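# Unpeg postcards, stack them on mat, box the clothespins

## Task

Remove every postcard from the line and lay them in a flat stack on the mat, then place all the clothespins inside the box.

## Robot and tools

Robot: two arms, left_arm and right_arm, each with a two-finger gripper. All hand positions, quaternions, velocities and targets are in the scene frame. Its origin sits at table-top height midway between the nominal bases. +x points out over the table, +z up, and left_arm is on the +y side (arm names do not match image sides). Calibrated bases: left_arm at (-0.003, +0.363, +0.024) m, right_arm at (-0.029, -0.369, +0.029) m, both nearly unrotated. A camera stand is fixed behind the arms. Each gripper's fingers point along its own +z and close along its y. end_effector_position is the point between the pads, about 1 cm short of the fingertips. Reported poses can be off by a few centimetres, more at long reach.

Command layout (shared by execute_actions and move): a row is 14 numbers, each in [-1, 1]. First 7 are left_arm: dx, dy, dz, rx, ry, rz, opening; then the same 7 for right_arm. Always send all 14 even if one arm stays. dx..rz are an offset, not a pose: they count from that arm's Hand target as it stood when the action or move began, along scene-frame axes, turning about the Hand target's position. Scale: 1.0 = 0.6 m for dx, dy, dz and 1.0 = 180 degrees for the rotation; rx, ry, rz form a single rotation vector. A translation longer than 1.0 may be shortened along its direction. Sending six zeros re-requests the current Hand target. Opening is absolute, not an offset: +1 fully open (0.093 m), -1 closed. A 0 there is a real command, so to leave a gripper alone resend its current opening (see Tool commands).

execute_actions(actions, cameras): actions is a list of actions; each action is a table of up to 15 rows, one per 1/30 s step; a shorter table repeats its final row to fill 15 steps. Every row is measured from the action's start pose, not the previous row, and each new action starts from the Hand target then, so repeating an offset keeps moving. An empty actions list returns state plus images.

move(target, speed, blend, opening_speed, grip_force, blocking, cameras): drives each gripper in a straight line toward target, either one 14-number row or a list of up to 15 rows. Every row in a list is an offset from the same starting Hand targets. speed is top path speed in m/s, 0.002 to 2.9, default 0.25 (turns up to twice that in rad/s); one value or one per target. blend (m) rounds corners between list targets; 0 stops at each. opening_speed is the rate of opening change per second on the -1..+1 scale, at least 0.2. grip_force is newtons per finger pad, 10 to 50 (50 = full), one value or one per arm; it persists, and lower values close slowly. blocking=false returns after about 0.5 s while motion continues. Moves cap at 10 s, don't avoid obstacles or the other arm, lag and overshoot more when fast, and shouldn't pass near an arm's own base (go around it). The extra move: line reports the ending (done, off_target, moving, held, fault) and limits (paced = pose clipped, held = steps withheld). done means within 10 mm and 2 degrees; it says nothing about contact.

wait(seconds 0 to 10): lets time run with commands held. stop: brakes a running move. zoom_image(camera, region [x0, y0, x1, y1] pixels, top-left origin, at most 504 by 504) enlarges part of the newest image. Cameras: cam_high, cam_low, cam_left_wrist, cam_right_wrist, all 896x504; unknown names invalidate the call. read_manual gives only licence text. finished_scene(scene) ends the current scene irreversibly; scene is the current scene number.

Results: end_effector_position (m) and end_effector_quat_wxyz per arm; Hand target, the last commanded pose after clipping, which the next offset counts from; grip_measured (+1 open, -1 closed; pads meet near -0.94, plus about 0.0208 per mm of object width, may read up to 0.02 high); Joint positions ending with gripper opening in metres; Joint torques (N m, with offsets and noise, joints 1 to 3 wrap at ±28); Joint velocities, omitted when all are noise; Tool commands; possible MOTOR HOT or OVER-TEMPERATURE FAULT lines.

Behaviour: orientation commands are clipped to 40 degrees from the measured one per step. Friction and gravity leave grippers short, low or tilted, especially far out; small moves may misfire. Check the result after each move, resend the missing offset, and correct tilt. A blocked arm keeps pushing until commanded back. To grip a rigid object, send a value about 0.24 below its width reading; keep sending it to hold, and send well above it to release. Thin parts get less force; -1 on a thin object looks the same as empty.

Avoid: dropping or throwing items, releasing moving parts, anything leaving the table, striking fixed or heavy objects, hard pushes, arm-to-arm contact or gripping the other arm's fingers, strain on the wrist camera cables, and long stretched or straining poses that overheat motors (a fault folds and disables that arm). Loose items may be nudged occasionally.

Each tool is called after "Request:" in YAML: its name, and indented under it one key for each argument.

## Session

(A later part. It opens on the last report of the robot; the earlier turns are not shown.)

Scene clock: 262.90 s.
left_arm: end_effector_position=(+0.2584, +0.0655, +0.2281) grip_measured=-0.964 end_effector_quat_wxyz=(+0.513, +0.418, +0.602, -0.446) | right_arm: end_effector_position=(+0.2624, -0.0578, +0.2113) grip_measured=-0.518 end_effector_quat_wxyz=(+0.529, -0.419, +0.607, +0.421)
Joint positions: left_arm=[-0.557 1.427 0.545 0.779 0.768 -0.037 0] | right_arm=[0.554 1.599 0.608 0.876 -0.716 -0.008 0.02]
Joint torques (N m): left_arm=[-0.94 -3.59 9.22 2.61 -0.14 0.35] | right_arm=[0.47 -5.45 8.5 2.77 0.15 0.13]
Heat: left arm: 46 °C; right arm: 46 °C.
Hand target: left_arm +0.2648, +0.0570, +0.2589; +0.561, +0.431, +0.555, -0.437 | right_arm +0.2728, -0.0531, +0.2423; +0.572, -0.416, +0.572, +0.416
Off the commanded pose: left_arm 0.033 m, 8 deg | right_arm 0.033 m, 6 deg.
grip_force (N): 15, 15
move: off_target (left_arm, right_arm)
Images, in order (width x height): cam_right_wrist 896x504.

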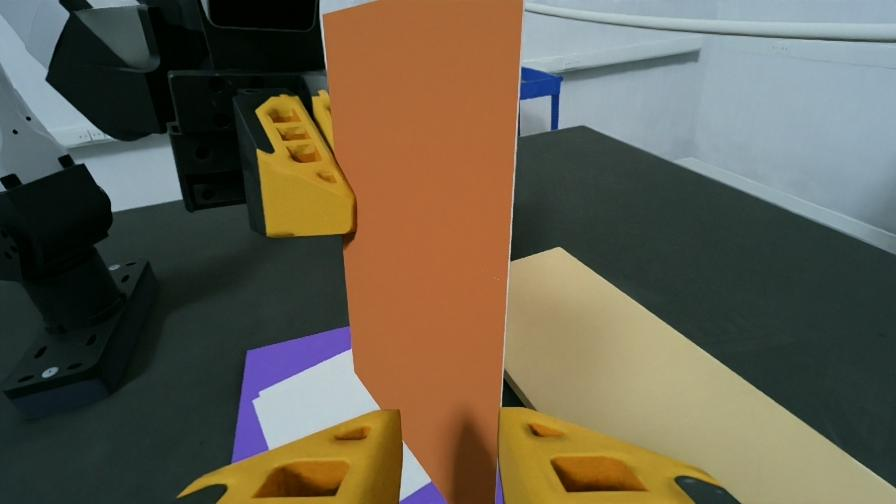

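Request:
move:
  target:
    - [0,0,0,0,0,0,-1,0.026,-0.01,0.03,0,0,0,-0.52]
    - [0,0,0,0,0,0,-1,0.044,0.045,0.03,0,0,0,-0.52]
  speed: 0.08
  cameras: ["cam_right_wrist","cam_left_wrist"]

Scene clock: 265.03 s.
left_arm: end_effector_position=(+0.2606, +0.0661, +0.2282) grip_measured=-0.964 end_effector_quat_wxyz=(+0.517, +0.414, +0.605, -0.442) | right_arm: end_effector_position=(+0.2929, -0.0331, +0.2458) grip_measured=-0.518 end_effector_quat_wxyz=(+0.561, -0.423, +0.575, +0.419)
Joint positions: left_arm=[-0.557 1.427 0.545 0.78 0.754 -0.037 0] | right_arm=[0.568 1.686 0.787 0.876 -0.706 -0.008 0.02]
Joint torques (N m): left_arm=[-0.94 -3.51 9.21 2.61 0.01 0.35] | right_arm=[0.76 -6.45 9.09 1.84 0.25 0.14]
Heat: left arm: 46 °C; right arm: 46 °C.
Hand target: left_arm +0.2648, +0.0570, +0.2589; +0.561, +0.431, +0.555, -0.437 | right_arm +0.2992, -0.0261, +0.2603; +0.572, -0.416, +0.572, +0.416
Off the commanded pose: left_arm 0.032 m, 8 deg | right_arm 0.017 m, 1 deg.
grip_force (N): 15, 15
move: off_target (left_arm, right_arm)
Images, in order (width x height): cam_left_wrist 896x504, cam_right_wrist 896x504.

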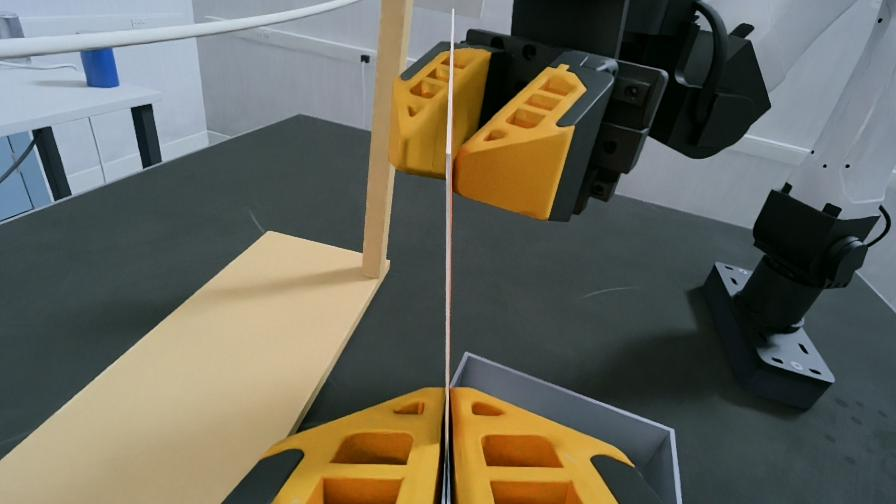

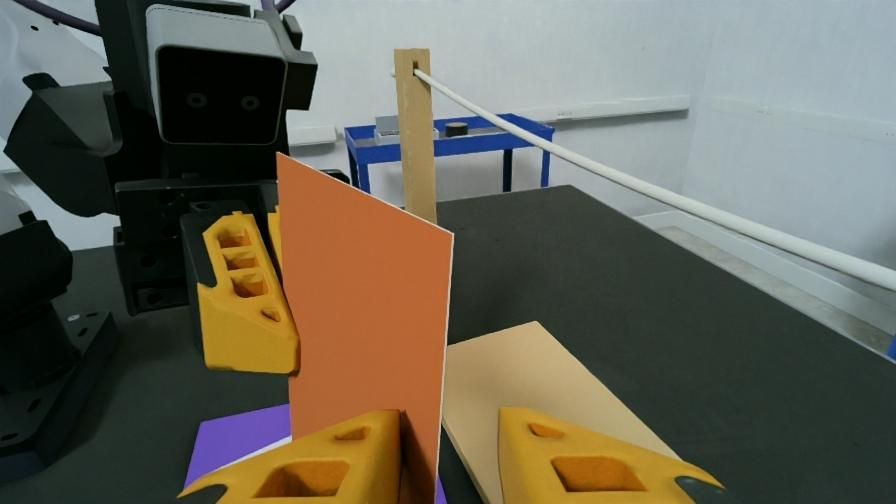

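Request:
move:
  target:
    - [0,0,0,0,0,0,-1,0.0,0.0,-0.06,0,0,0,-0.52]
    - [0,0,0,0,0,0,-1,0.005,0.027,-0.06,0,0,0,-0.52]
  speed: 0.08
  cameras: ["cam_right_wrist","cam_left_wrist"]

Scene clock: 266.90 s.
left_arm: end_effector_position=(+0.2671, +0.0673, +0.2228) grip_measured=-0.964 end_effector_quat_wxyz=(+0.519, +0.405, +0.616, -0.433) | right_arm: end_effector_position=(+0.2962, -0.0177, +0.2205) grip_measured=-0.518 end_effector_quat_wxyz=(+0.568, -0.424, +0.567, +0.420)
Joint positions: left_arm=[-0.556 1.441 0.545 0.78 0.723 -0.037 0] | right_arm=[0.6 1.81 0.787 1.02 -0.677 -0.006 0.02]
Joint torques (N m): left_arm=[-1.07 -4.59 9.06 2.63 0.36 0.37] | right_arm=[0.96 -5.89 7.58 1.89 0.32 0.13]
Heat: left arm: 46 °C; right arm: 46 °C.
Hand target: left_arm +0.2648, +0.0570, +0.2589; +0.561, +0.431, +0.555, -0.437 | right_arm +0.3022, -0.0099, +0.2243; +0.572, -0.416, +0.572, +0.416
Off the commanded pose: left_arm 0.038 m, 9 deg | right_arm 0.010 m, 1 deg.
grip_force (N): 15, 15
move: off_target (left_arm)
Images, in order (width x height): cam_left_wrist 896x504, cam_right_wrist 896x504.

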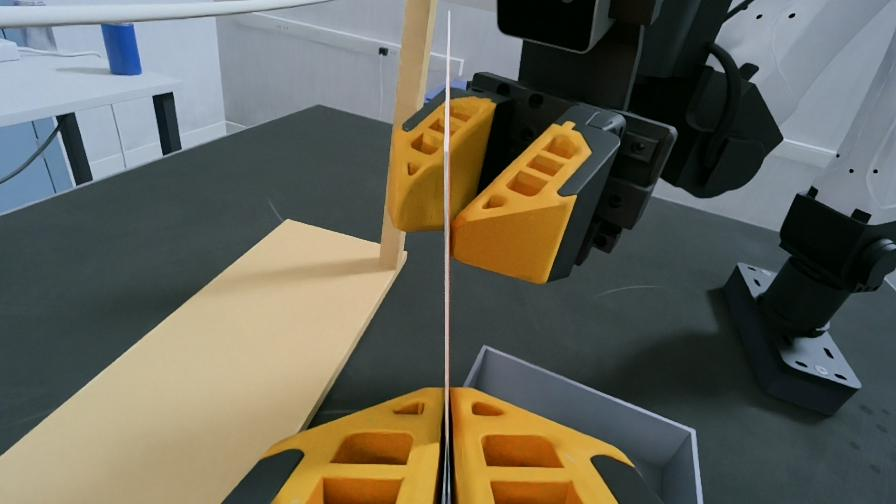

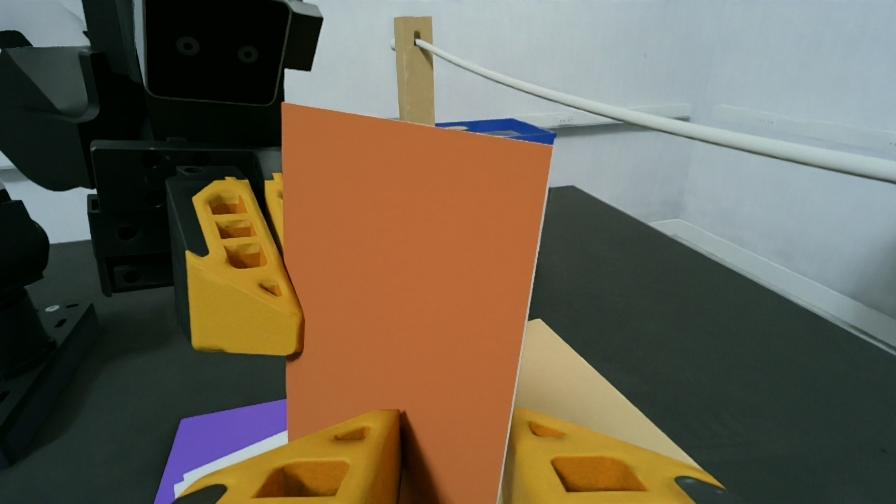

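Request:
move:
  target:
    - [0,0,0,0,0,0,-1,0.013,-0.004,0,0,0,0,-0.52]
    - [0,0,0,0,0,0,-1,0.013,-0.004,0,0,0,0,-1]
  speed: 0.05
  cameras: ["cam_right_wrist","cam_left_wrist"]

Scene clock: 269.80 s.
left_arm: end_effector_position=(+0.2711, +0.0694, +0.2226) grip_measured=-0.964 end_effector_quat_wxyz=(+0.525, +0.402, +0.619, -0.424) | right_arm: end_effector_position=(+0.3002, -0.0156, +0.2207) grip_measured=-0.648 end_effector_quat_wxyz=(+0.567, -0.421, +0.568, +0.423)
Joint positions: left_arm=[-0.551 1.441 0.545 0.78 0.706 -0.028 0] | right_arm=[0.599 1.826 0.805 1.02 -0.678 0.003 0.014]
Joint torques (N m): left_arm=[-1.43 -4.57 9.06 2.67 0.56 0.27] | right_arm=[-0.25 -6.05 7.91 1.84 0.13 0.04]
Heat: left arm: 46 °C; right arm: 45 °C.
Hand target: left_arm +0.2648, +0.0570, +0.2589; +0.561, +0.431, +0.555, -0.437 | right_arm +0.3100, -0.0123, +0.2243; +0.572, -0.416, +0.572, +0.416
Off the commanded pose: left_arm 0.039 m, 9 deg | right_arm 0.011 m, 1 deg.
grip_force (N): 15, 15
move: off_target (left_arm, right_arm); target 2's new opening was sent with right_arm's hand 0.011 m and 1 deg from that target
Images, in order (width x height): cam_left_wrist 896x504, cam_right_wrist 896x504.

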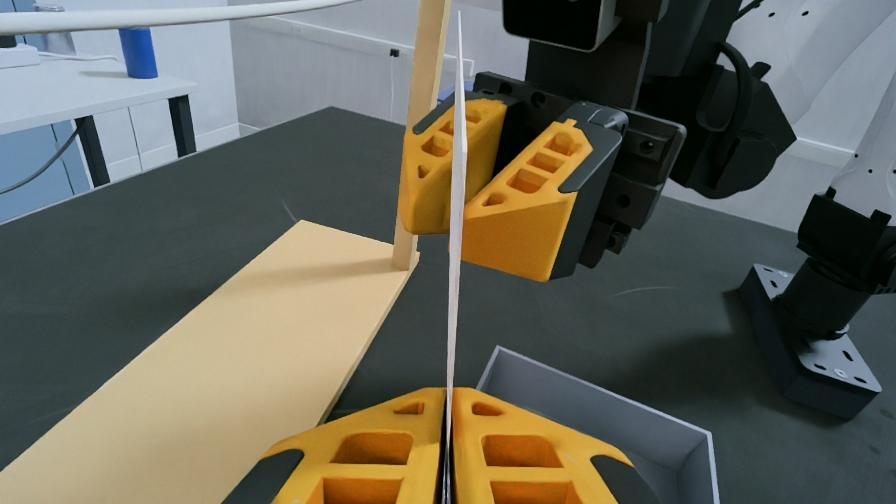

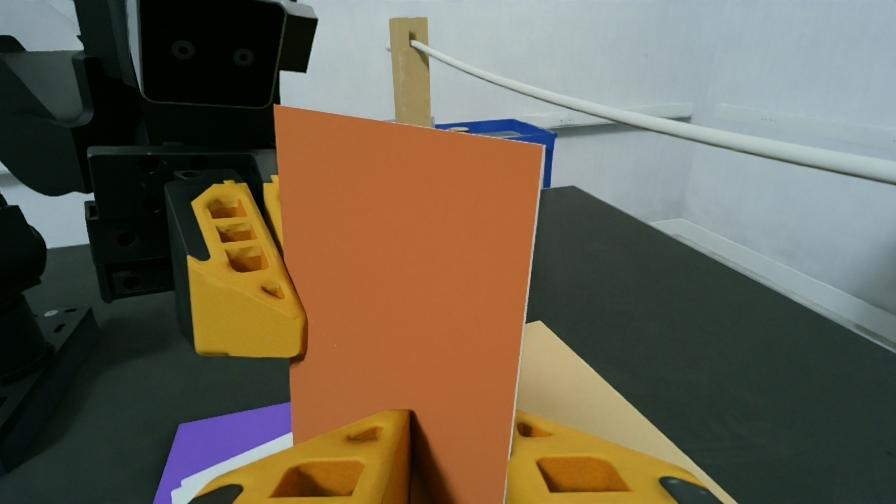

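Request:
move:
  target:
    - [0,0,0,0,0,0,-1,0,0,0,0,0,0.01,-0.5]
    - [0,0,0,0,0,0,-1,0,0,0,0,0,0.125,-0.5]
    - [0,0,0,0,0,0,-1,0,0,0,0,0,0.125,-1]
  speed: 0.15
  cameras: ["cam_right_wrist","cam_left_wrist"]

Scene clock: 277.13 s.
left_arm: end_effector_position=(+0.2701, +0.0691, +0.2227) grip_measured=-0.964 end_effector_quat_wxyz=(+0.528, +0.409, +0.614, -0.421) | right_arm: end_effector_position=(+0.2956, -0.0143, +0.2198) grip_measured=-0.861 end_effector_quat_wxyz=(-0.471, +0.529, -0.466, -0.531)
Joint positions: left_arm=[-0.551 1.441 0.545 0.78 0.713 -0.01 0] | right_arm=[0.496 1.996 1.037 0.978 -1.197 0.015 0.004]
Joint torques (N m): left_arm=[-1.44 -4.6 9.14 2.65 0.49 0.13] | right_arm=[-0.36 -8.13 7.8 1.27 0.32 -0.01]
Heat: left arm: 46 °C; right arm: 44 °C.
Hand target: left_arm +0.2648, +0.0570, +0.2589; +0.561, +0.431, +0.555, -0.437 | right_arm +0.3100, -0.0123, +0.2243; -0.479, +0.520, -0.480, -0.520
Off the commanded pose: left_arm 0.039 m, 8 deg | right_arm 0.015 m, 3 deg.
grip_force (N): 15, 15
move: off_target (left_arm, right_arm)
Images, in order (width x height): cam_left_wrist 896x504, cam_right_wrist 896x504.

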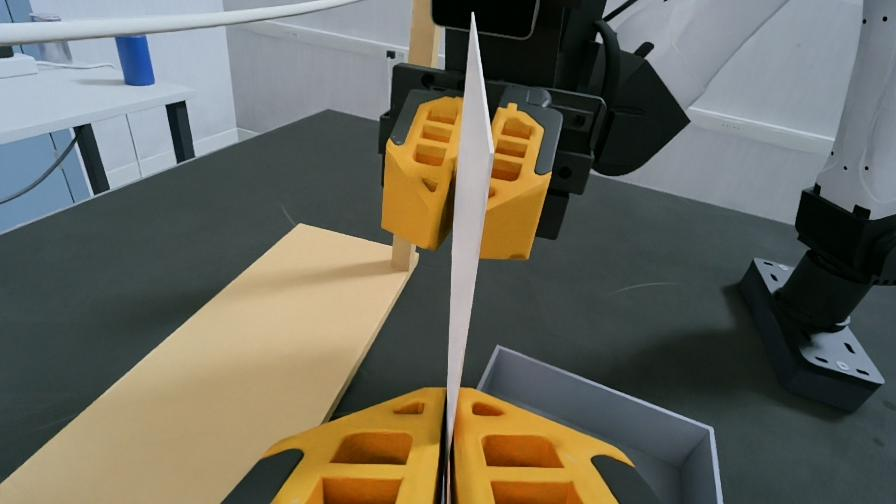

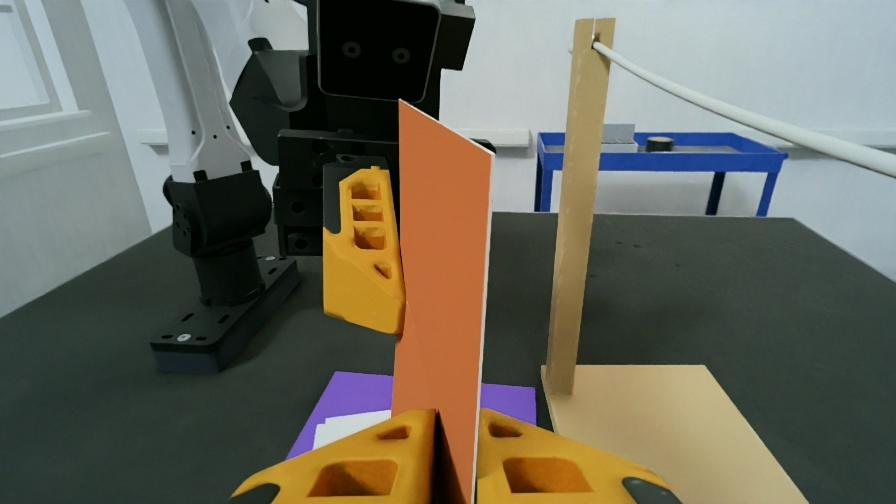

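Request:
move:
  target:
    - [0,0,0,0,0,0,-1,0,0,0,0,0,0.06,-1]
    - [0,0,0,0,0,0,-0.6,0,0,0,0,0,0.06,-1]
  speed: 0.1
  opening_speed: 0.3
  cameras: ["cam_right_wrist","cam_left_wrist"]

Scene clock: 282.03 s.
left_arm: end_effector_position=(+0.2669, +0.0681, +0.2229) grip_measured=-0.602 end_effector_quat_wxyz=(+0.524, +0.414, +0.610, -0.428) | right_arm: end_effector_position=(+0.2959, -0.0124, +0.2166) grip_measured=-0.963 end_effector_quat_wxyz=(-0.411, +0.565, -0.424, -0.576)
Joint positions: left_arm=[-0.551 1.441 0.545 0.78 0.733 -0.011 0.016] | right_arm=[0.479 2.092 1.184 0.92 -1.397 0.036 0]
Joint torques (N m): left_arm=[-1.32 -4.52 9.06 2.65 0.28 0.04] | right_arm=[-0.28 -9.09 8.03 1.23 0.22 -0.15]
Heat: left arm: 47 °C; right arm: 44 °C.
Hand target: left_arm +0.2648, +0.0570, +0.2589; +0.561, +0.431, +0.555, -0.437 | right_arm +0.3100, -0.0123, +0.2243; -0.428, +0.562, -0.429, -0.562
Off the commanded pose: left_arm 0.038 m, 8 deg | right_arm 0.016 m, 3 deg.
grip_force (N): 15, 15
move: off_target (left_arm, right_arm); target 2's new opening was sent with left_arm's hand 0.039 m and 8 deg from that target
Images, in order (width x height): cam_left_wrist 896x504, cam_right_wrist 896x504.

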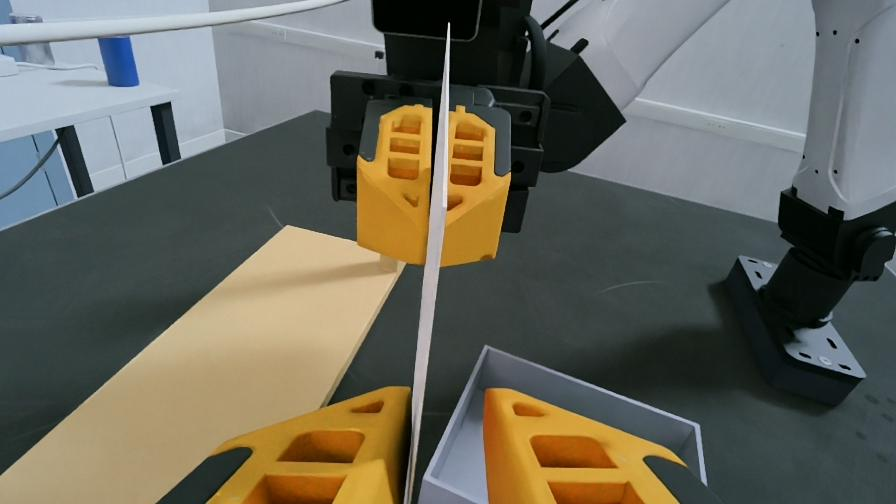

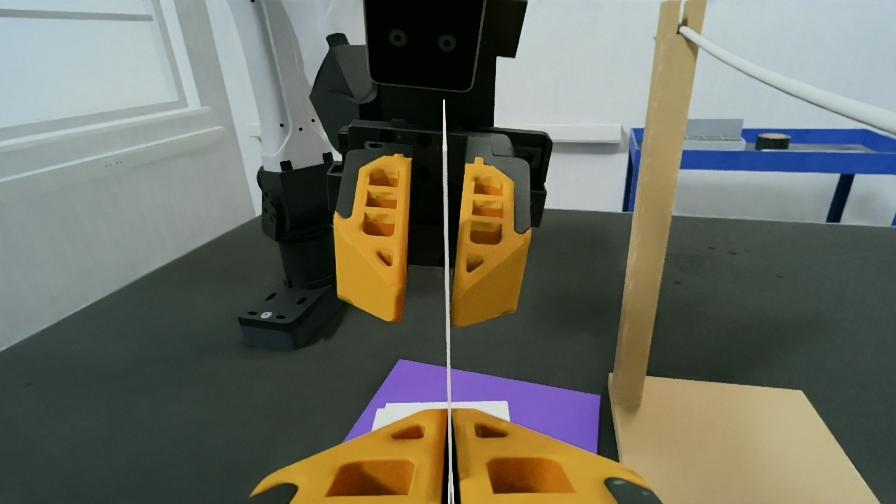

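Request:
move:
  target:
    - [0,0,-0.02,0,0,0,-0.3,0,0,0,0,0,0,-1]
    - [-0.083,0.23,0,0,0,0,-0.3,0,0,0,0,0,0,-1]
  speed: 0.2
  blend: 0.005
  cameras: ["cam_right_wrist","cam_high"]

Scene clock: 284.67 s.
left_arm: end_effector_position=(+0.2177, +0.1943, +0.2615) grip_measured=-0.302 end_effector_quat_wxyz=(+0.564, +0.430, +0.552, -0.439) | right_arm: end_effector_position=(+0.2983, -0.0117, +0.2140) grip_measured=-0.963 end_effector_quat_wxyz=(-0.412, +0.561, -0.431, -0.575)
Joint positions: left_arm=[-0.039 0.998 0.32 0.749 1.289 -0.068 0.031] | right_arm=[0.479 2.096 1.184 0.908 -1.384 0.03 0]
Joint torques (N m): left_arm=[0.16 -2.47 5.38 1.2 0.04 0.22] | right_arm=[-0.32 -9.52 8.03 1.32 0.18 -0.13]
Heat: left arm: 47 °C; right arm: 44 °C.
Hand target: left_arm +0.2150, +0.1950, +0.2589; +0.561, +0.431, +0.555, -0.437 | right_arm +0.3100, -0.0123, +0.2243; -0.428, +0.562, -0.429, -0.562
Off the commanded pose: left_arm 0.004 m, 1 deg | right_arm 0.016 m, 2 deg.
grip_force (N): 15, 15
move: off_target (right_arm)
Images, in order (width x height): cam_high 896x504, cam_right_wrist 896x504.

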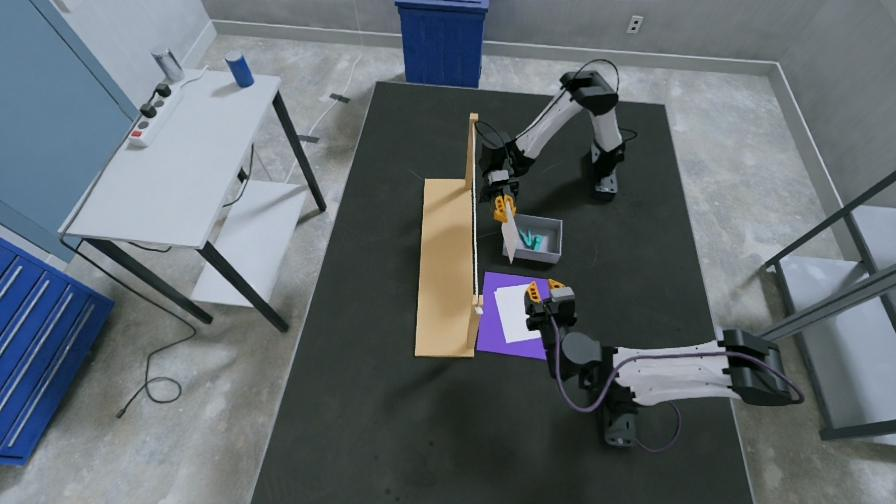

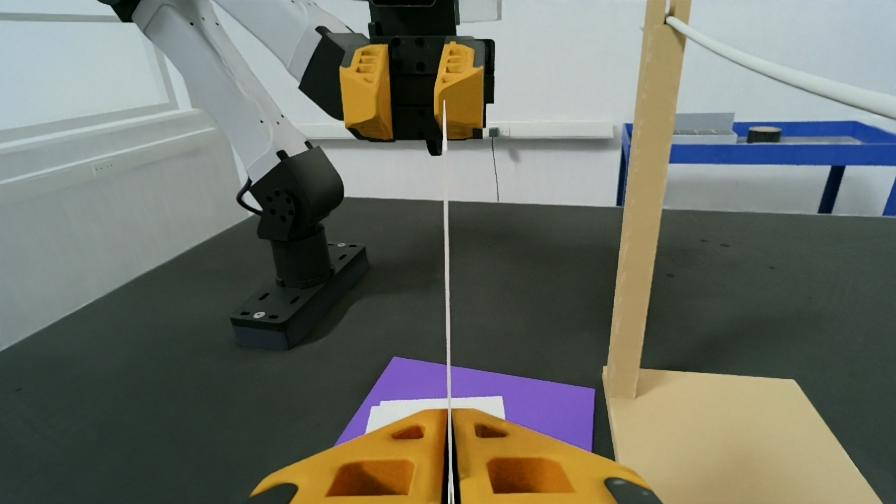

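Request:
move:
  target: [0.018,0.18,0.285,0.468,-0.013,-0.087,-1,-0.22,-0.06,0.02,0,0,0,-1]
  speed: 0.25

Request:
move:
  target: [0,0,0,0,0,0,-1,0.03,0.34,-0.01,-0.358,-0.394,-0.324,-1]
  speed: 0.4
  cameras: ["all"]

Scene clock: 289.23 s.
left_arm: end_effector_position=(+0.2345, +0.3039, +0.4247) grip_measured=-0.965 end_effector_quat_wxyz=(+0.339, +0.690, +0.613, +0.182) | right_arm: end_effector_position=(+0.1805, -0.0488, +0.2206) grip_measured=-0.963 end_effector_quat_wxyz=(-0.392, +0.549, -0.460, -0.578)
Joint positions: left_arm=[-0.151 1.233 1.967 -1.526 0.147 1.484 0] | right_arm=[0.553 1.661 0.661 0.906 -1.293 0.01 0]
Joint torques (N m): left_arm=[-1.01 -0.96 6.68 1.26 -0.04 0.22] | right_arm=[0.65 -8.18 4.08 2.21 0.14 -0.15]
Heat: left arm: 46 °C; right arm: 45 °C.
Hand target: left_arm +0.2258, +0.3030, +0.4299; +0.079, +0.768, +0.636, -0.011 | right_arm +0.1780, -0.0483, +0.2363; -0.428, +0.562, -0.429, -0.562
Off the commanded pose: left_arm 0.010 m, 38 deg | right_arm 0.016 m, 6 deg.
joint sent to its limit (left arm) — joint 4 (wrist pitch), lower limit. The joint targets are off in position and orientation.
grip_force (N): 15, 15
move: off_target (left_arm, right_arm)

Scene clock: 293.20 s.
left_arm: end_effector_position=(+0.2345, +0.3042, +0.4247) grip_measured=-0.968 end_effector_quat_wxyz=(+0.339, +0.691, +0.612, +0.183) | right_arm: end_effector_position=(+0.1917, +0.1583, +0.2110) grip_measured=-0.966 end_effector_quat_wxyz=(-0.427, +0.650, -0.512, +0.364)
Joint positions: left_arm=[-0.151 1.233 1.967 -1.526 0.145 1.486 0] | right_arm=[1.435 2.33 2.076 -0.629 1.072 -0.789 0]
Joint torques (N m): left_arm=[-1.07 -0.94 6.67 1.27 -0.03 0.23] | right_arm=[0.24 -12.01 9.73 1.2 0.7 0.2]
Heat: left arm: 46 °C; right arm: 45 °C.
Hand target: left_arm +0.2258, +0.3030, +0.4299; +0.079, +0.768, +0.636, -0.011 | right_arm +0.1960, +0.1557, +0.2303; -0.438, +0.628, -0.525, +0.371
Off the commanded pose: left_arm 0.010 m, 38 deg | right_arm 0.020 m, 3 deg.
joint sent to its limit (left arm) — joint 4 (wrist pitch), lower limit. The joint targets are off in position and orientation.
grip_force (N): 15, 15
move: off_target (left_arm, right_arm)

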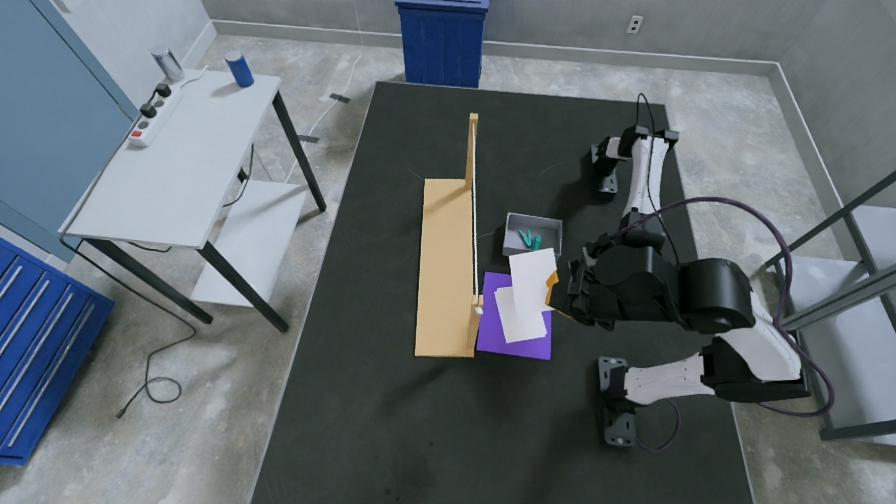

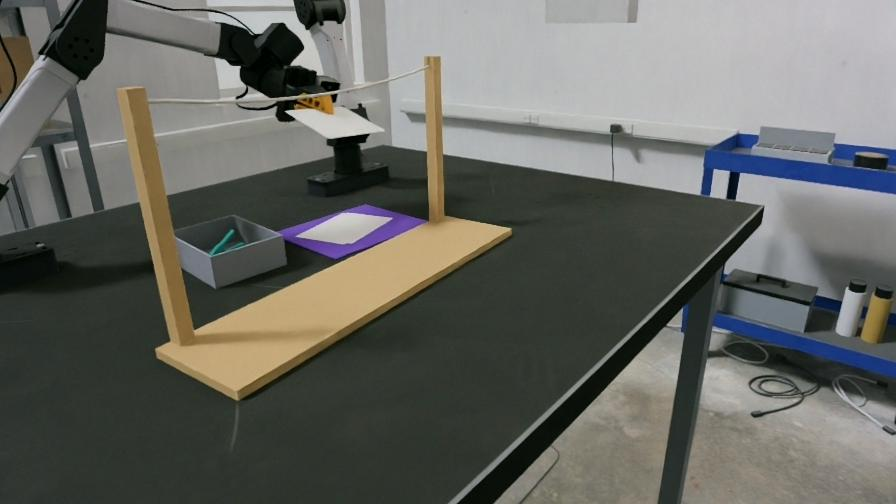

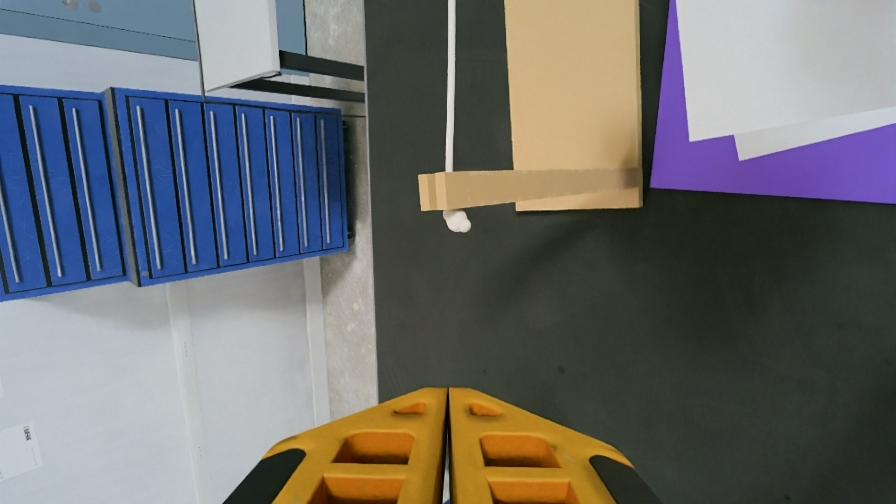

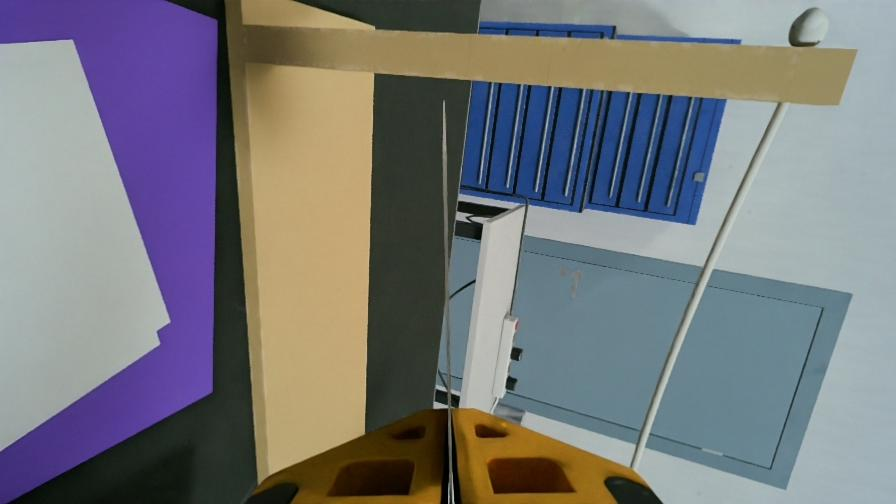

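Request:
move:
  target: [0,0,0,0,0,0,-1,-0.02,0.0,-0.22,0,0,0,-1]
  speed: 0.12
  cameras: ["cam_high","cam_low","cam_right_wrist"]

Scene clock: 295.83 s.
left_arm: end_effector_position=(+0.2345, +0.3042, +0.4247) grip_measured=-0.968 end_effector_quat_wxyz=(+0.339, +0.691, +0.612, +0.183) | right_arm: end_effector_position=(+0.1838, +0.1529, +0.0851) grip_measured=-0.966 end_effector_quat_wxyz=(-0.412, +0.652, -0.517, +0.371)
Joint positions: left_arm=[-0.151 1.233 1.967 -1.526 0.145 1.486 0] | right_arm=[1.45 2.462 1.826 -0.339 1.088 -0.715 0]
Joint torques (N m): left_arm=[-1.06 -0.94 6.71 1.28 -0.03 0.22] | right_arm=[0.62 -13.18 4.36 1.87 0.74 0.08]
Heat: left arm: 46 °C; right arm: 45 °C.
Hand target: left_arm +0.2258, +0.3030, +0.4299; +0.079, +0.768, +0.636, -0.011 | right_arm +0.1840, +0.1557, +0.0983; -0.438, +0.628, -0.525, +0.371
Off the commanded pose: left_arm 0.010 m, 38 deg | right_arm 0.013 m, 4 deg.
joint sent to its limit (left arm) — joint 4 (wrist pitch), lower limit. The joint targets are off in position and orientation.
grip_force (N): 15, 15
move: off_target (left_arm, right_arm)
Images, in order (width x height): cam_high 896x504, cam_low 896x504, cam_right_wrist 896x504.

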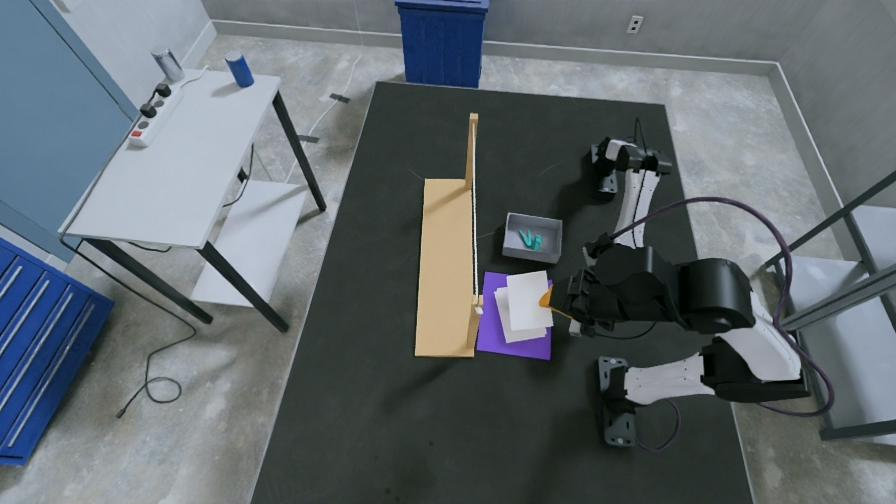

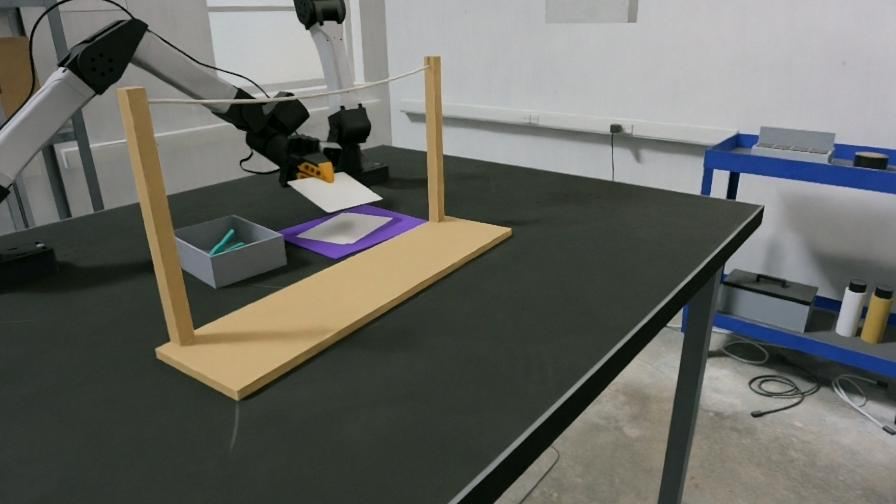

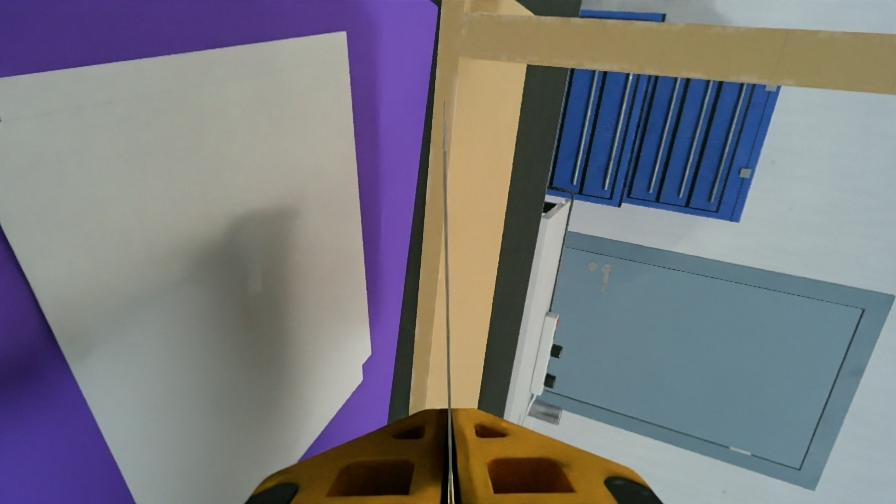

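Request:
move:
  target: [0,0,0,0,0,0,-1,0.032,0.02,-0.05,0,0,0.027,-1]
  speed: 0.08
  cameras: ["cam_high","cam_low","cam_right_wrist"]

Request:
zoom_image:
  camera: "cam_high"
  region: [440, 240, 600, 370]

Scene clock: 297.97 s.
left_arm: end_effector_position=(+0.2345, +0.3042, +0.4247) grip_measured=-0.968 end_effector_quat_wxyz=(+0.339, +0.691, +0.612, +0.183) | right_arm: end_effector_position=(+0.2051, +0.1591, +0.0615) grip_measured=-0.966 end_effector_quat_wxyz=(-0.433, +0.656, -0.496, +0.370)
Joint positions: left_arm=[-0.151 1.233 1.967 -1.526 0.145 1.486 0] | right_arm=[1.408 2.497 1.727 -0.026 1.055 -0.904 0]
Joint torques (N m): left_arm=[-1.03 -0.9 6.71 1.26 -0.03 0.23] | right_arm=[0.06 -12.66 4.63 2.17 0.08 -0.07]
Heat: left arm: 45 °C; right arm: 46 °C.
Hand target: left_arm +0.2258, +0.3030, +0.4299; +0.079, +0.768, +0.636, -0.011 | right_arm +0.2032, +0.1677, +0.0683; -0.454, +0.650, -0.498, +0.352
Off the commanded pose: left_arm 0.010 m, 38 deg | right_arm 0.011 m, 3 deg.
joint sent to its limit (left arm) — joint 4 (wrist pitch), lower limit. The joint targets are off in position and orientation.
grip_force (N): 15, 15
move: off_target (left_arm, right_arm)
Images, in order (width x height): cam_high 896x504, cam_low 896x504, cam_right_wrist 896x504.

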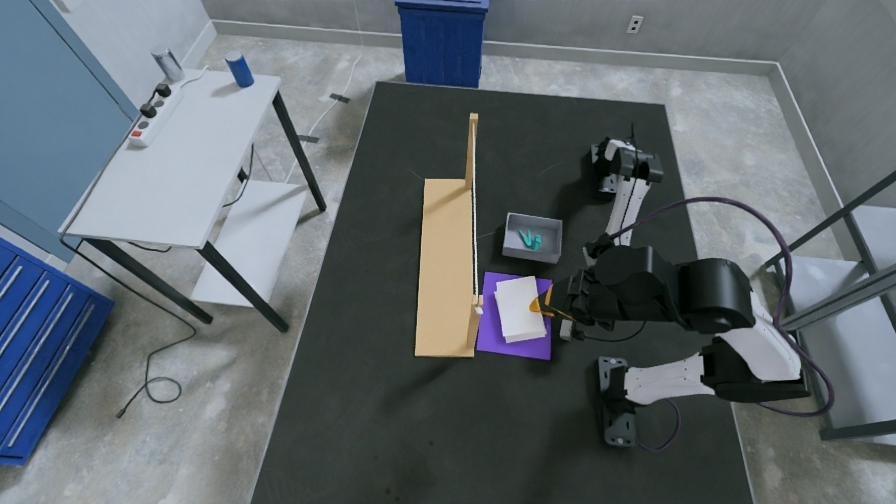

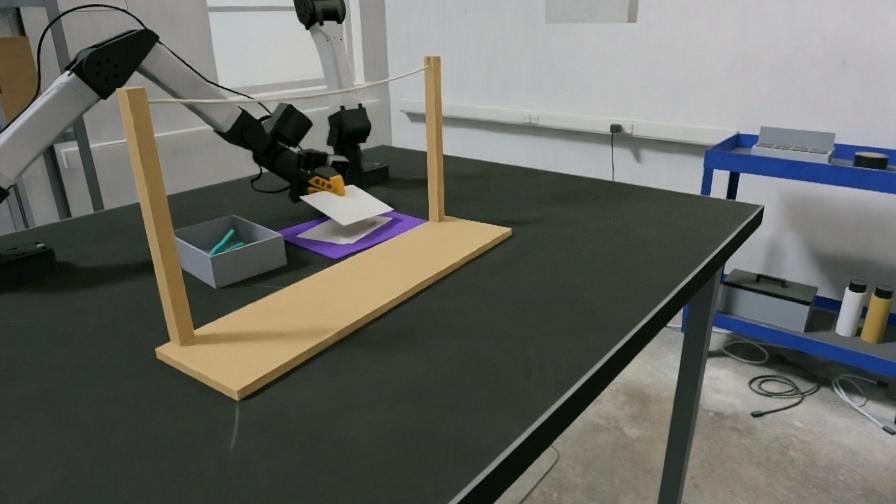

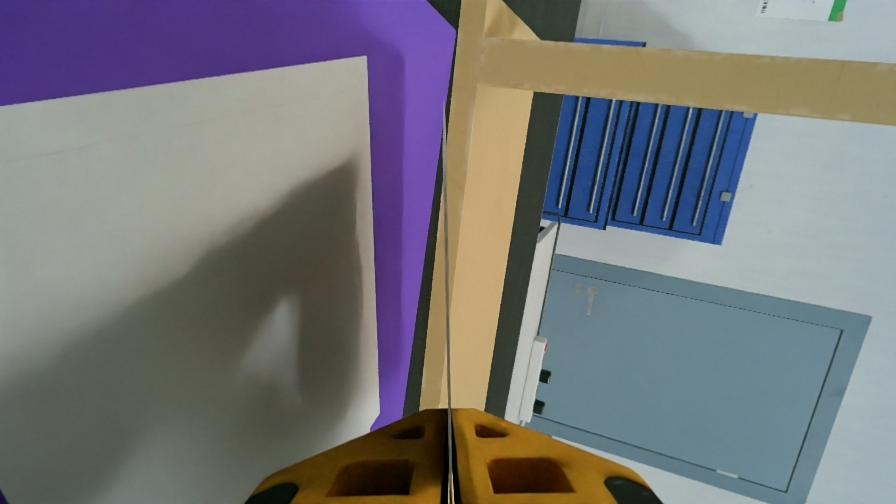

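Scaled by 3.150 from the camera's 896x504 image, which has a finer 1280x720 frame.

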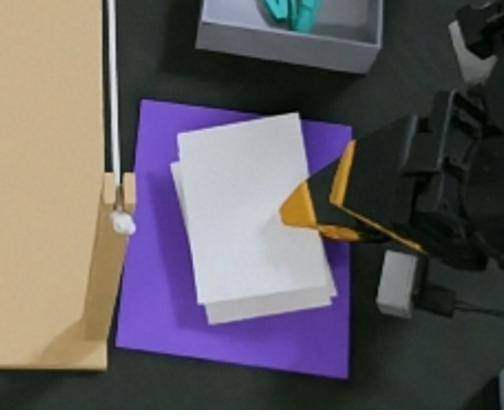

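Request:
move:
  target: [0,0,0,0,0,0,-1,0.006,0.013,-0.042,0,0,0,-1]
  speed: 0.05
  cameras: ["cam_high","cam_low","cam_right_wrist"]

Request:
zoom_image:
  camera: "cam_high"
  region: [440, 240, 600, 370]

Request:
zoom_image:
  camera: "cam_low"
  region: [260, 140, 460, 280]

Scene clock: 299.47 s.
left_arm: end_effector_position=(+0.2345, +0.3042, +0.4247) grip_measured=-0.968 end_effector_quat_wxyz=(+0.339, +0.691, +0.612, +0.183) | right_arm: end_effector_position=(+0.2055, +0.1614, +0.0350) grip_measured=-0.966 end_effector_quat_wxyz=(-0.435, +0.655, -0.495, +0.369)
Joint positions: left_arm=[-0.151 1.233 1.967 -1.526 0.145 1.486 0] | right_arm=[1.408 2.562 1.727 0.049 1.055 -0.91 0]
Joint torques (N m): left_arm=[-1.03 -0.94 6.72 1.27 -0.03 0.22] | right_arm=[-0.36 -11.59 8.16 1.9 0.06 -0.11]
Heat: left arm: 45 °C; right arm: 46 °C.
Hand target: left_arm +0.2258, +0.3030, +0.4299; +0.079, +0.768, +0.636, -0.011 | right_arm +0.2068, +0.1755, +0.0431; -0.454, +0.650, -0.498, +0.352
Off the commanded pose: left_arm 0.010 m, 38 deg | right_arm 0.016 m, 3 deg.
joint sent to its limit (left arm) — joint 4 (wrist pitch), lower limit. The joint targets are off in position and orientation.
grip_force (N): 15, 15
move: off_target (left_arm, right_arm)
Images, in order (width x height): cam_high 896x504, cam_low 896x504, cam_right_wrist 896x504.

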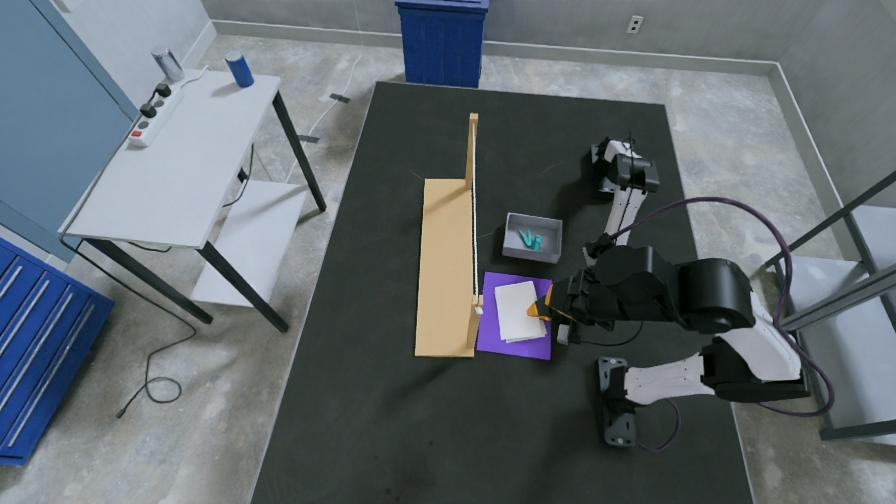

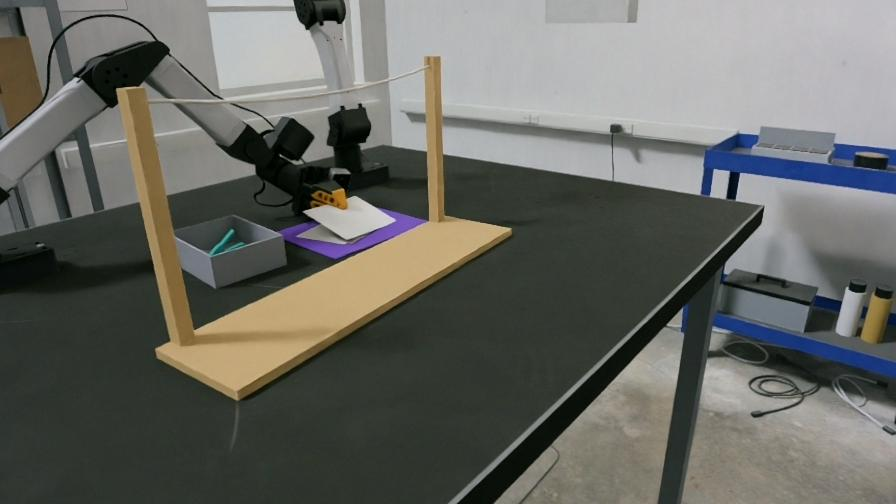

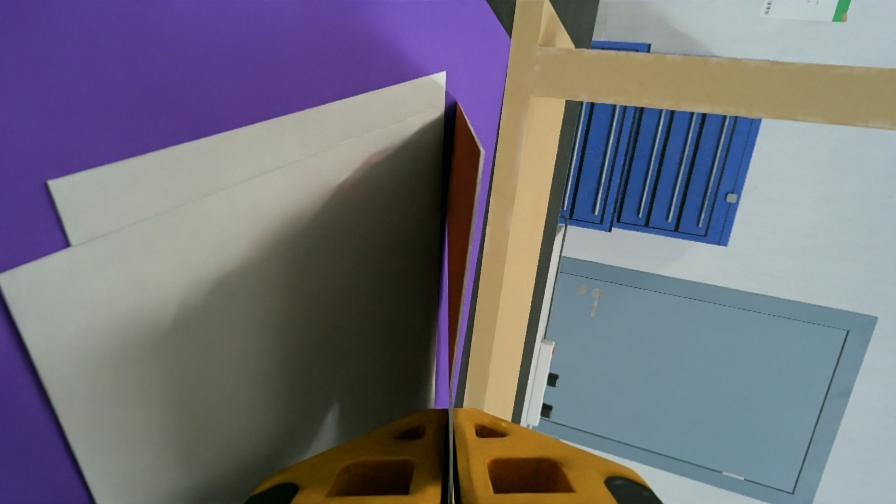

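Scaled by 3.150 from the camera's 896x504 image, which has a finer 1280x720 frame.

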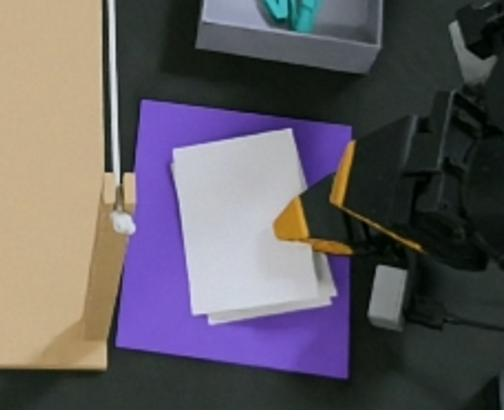

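Scaled by 2.520 from the camera's 896x504 image, which has a finer 1280x720 frame.

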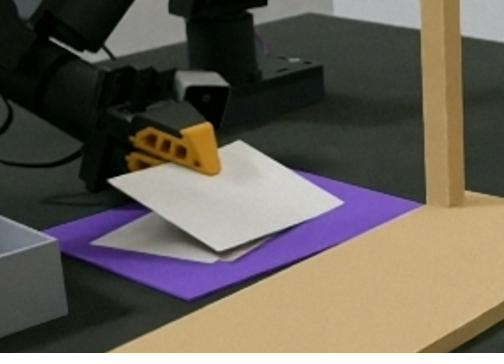

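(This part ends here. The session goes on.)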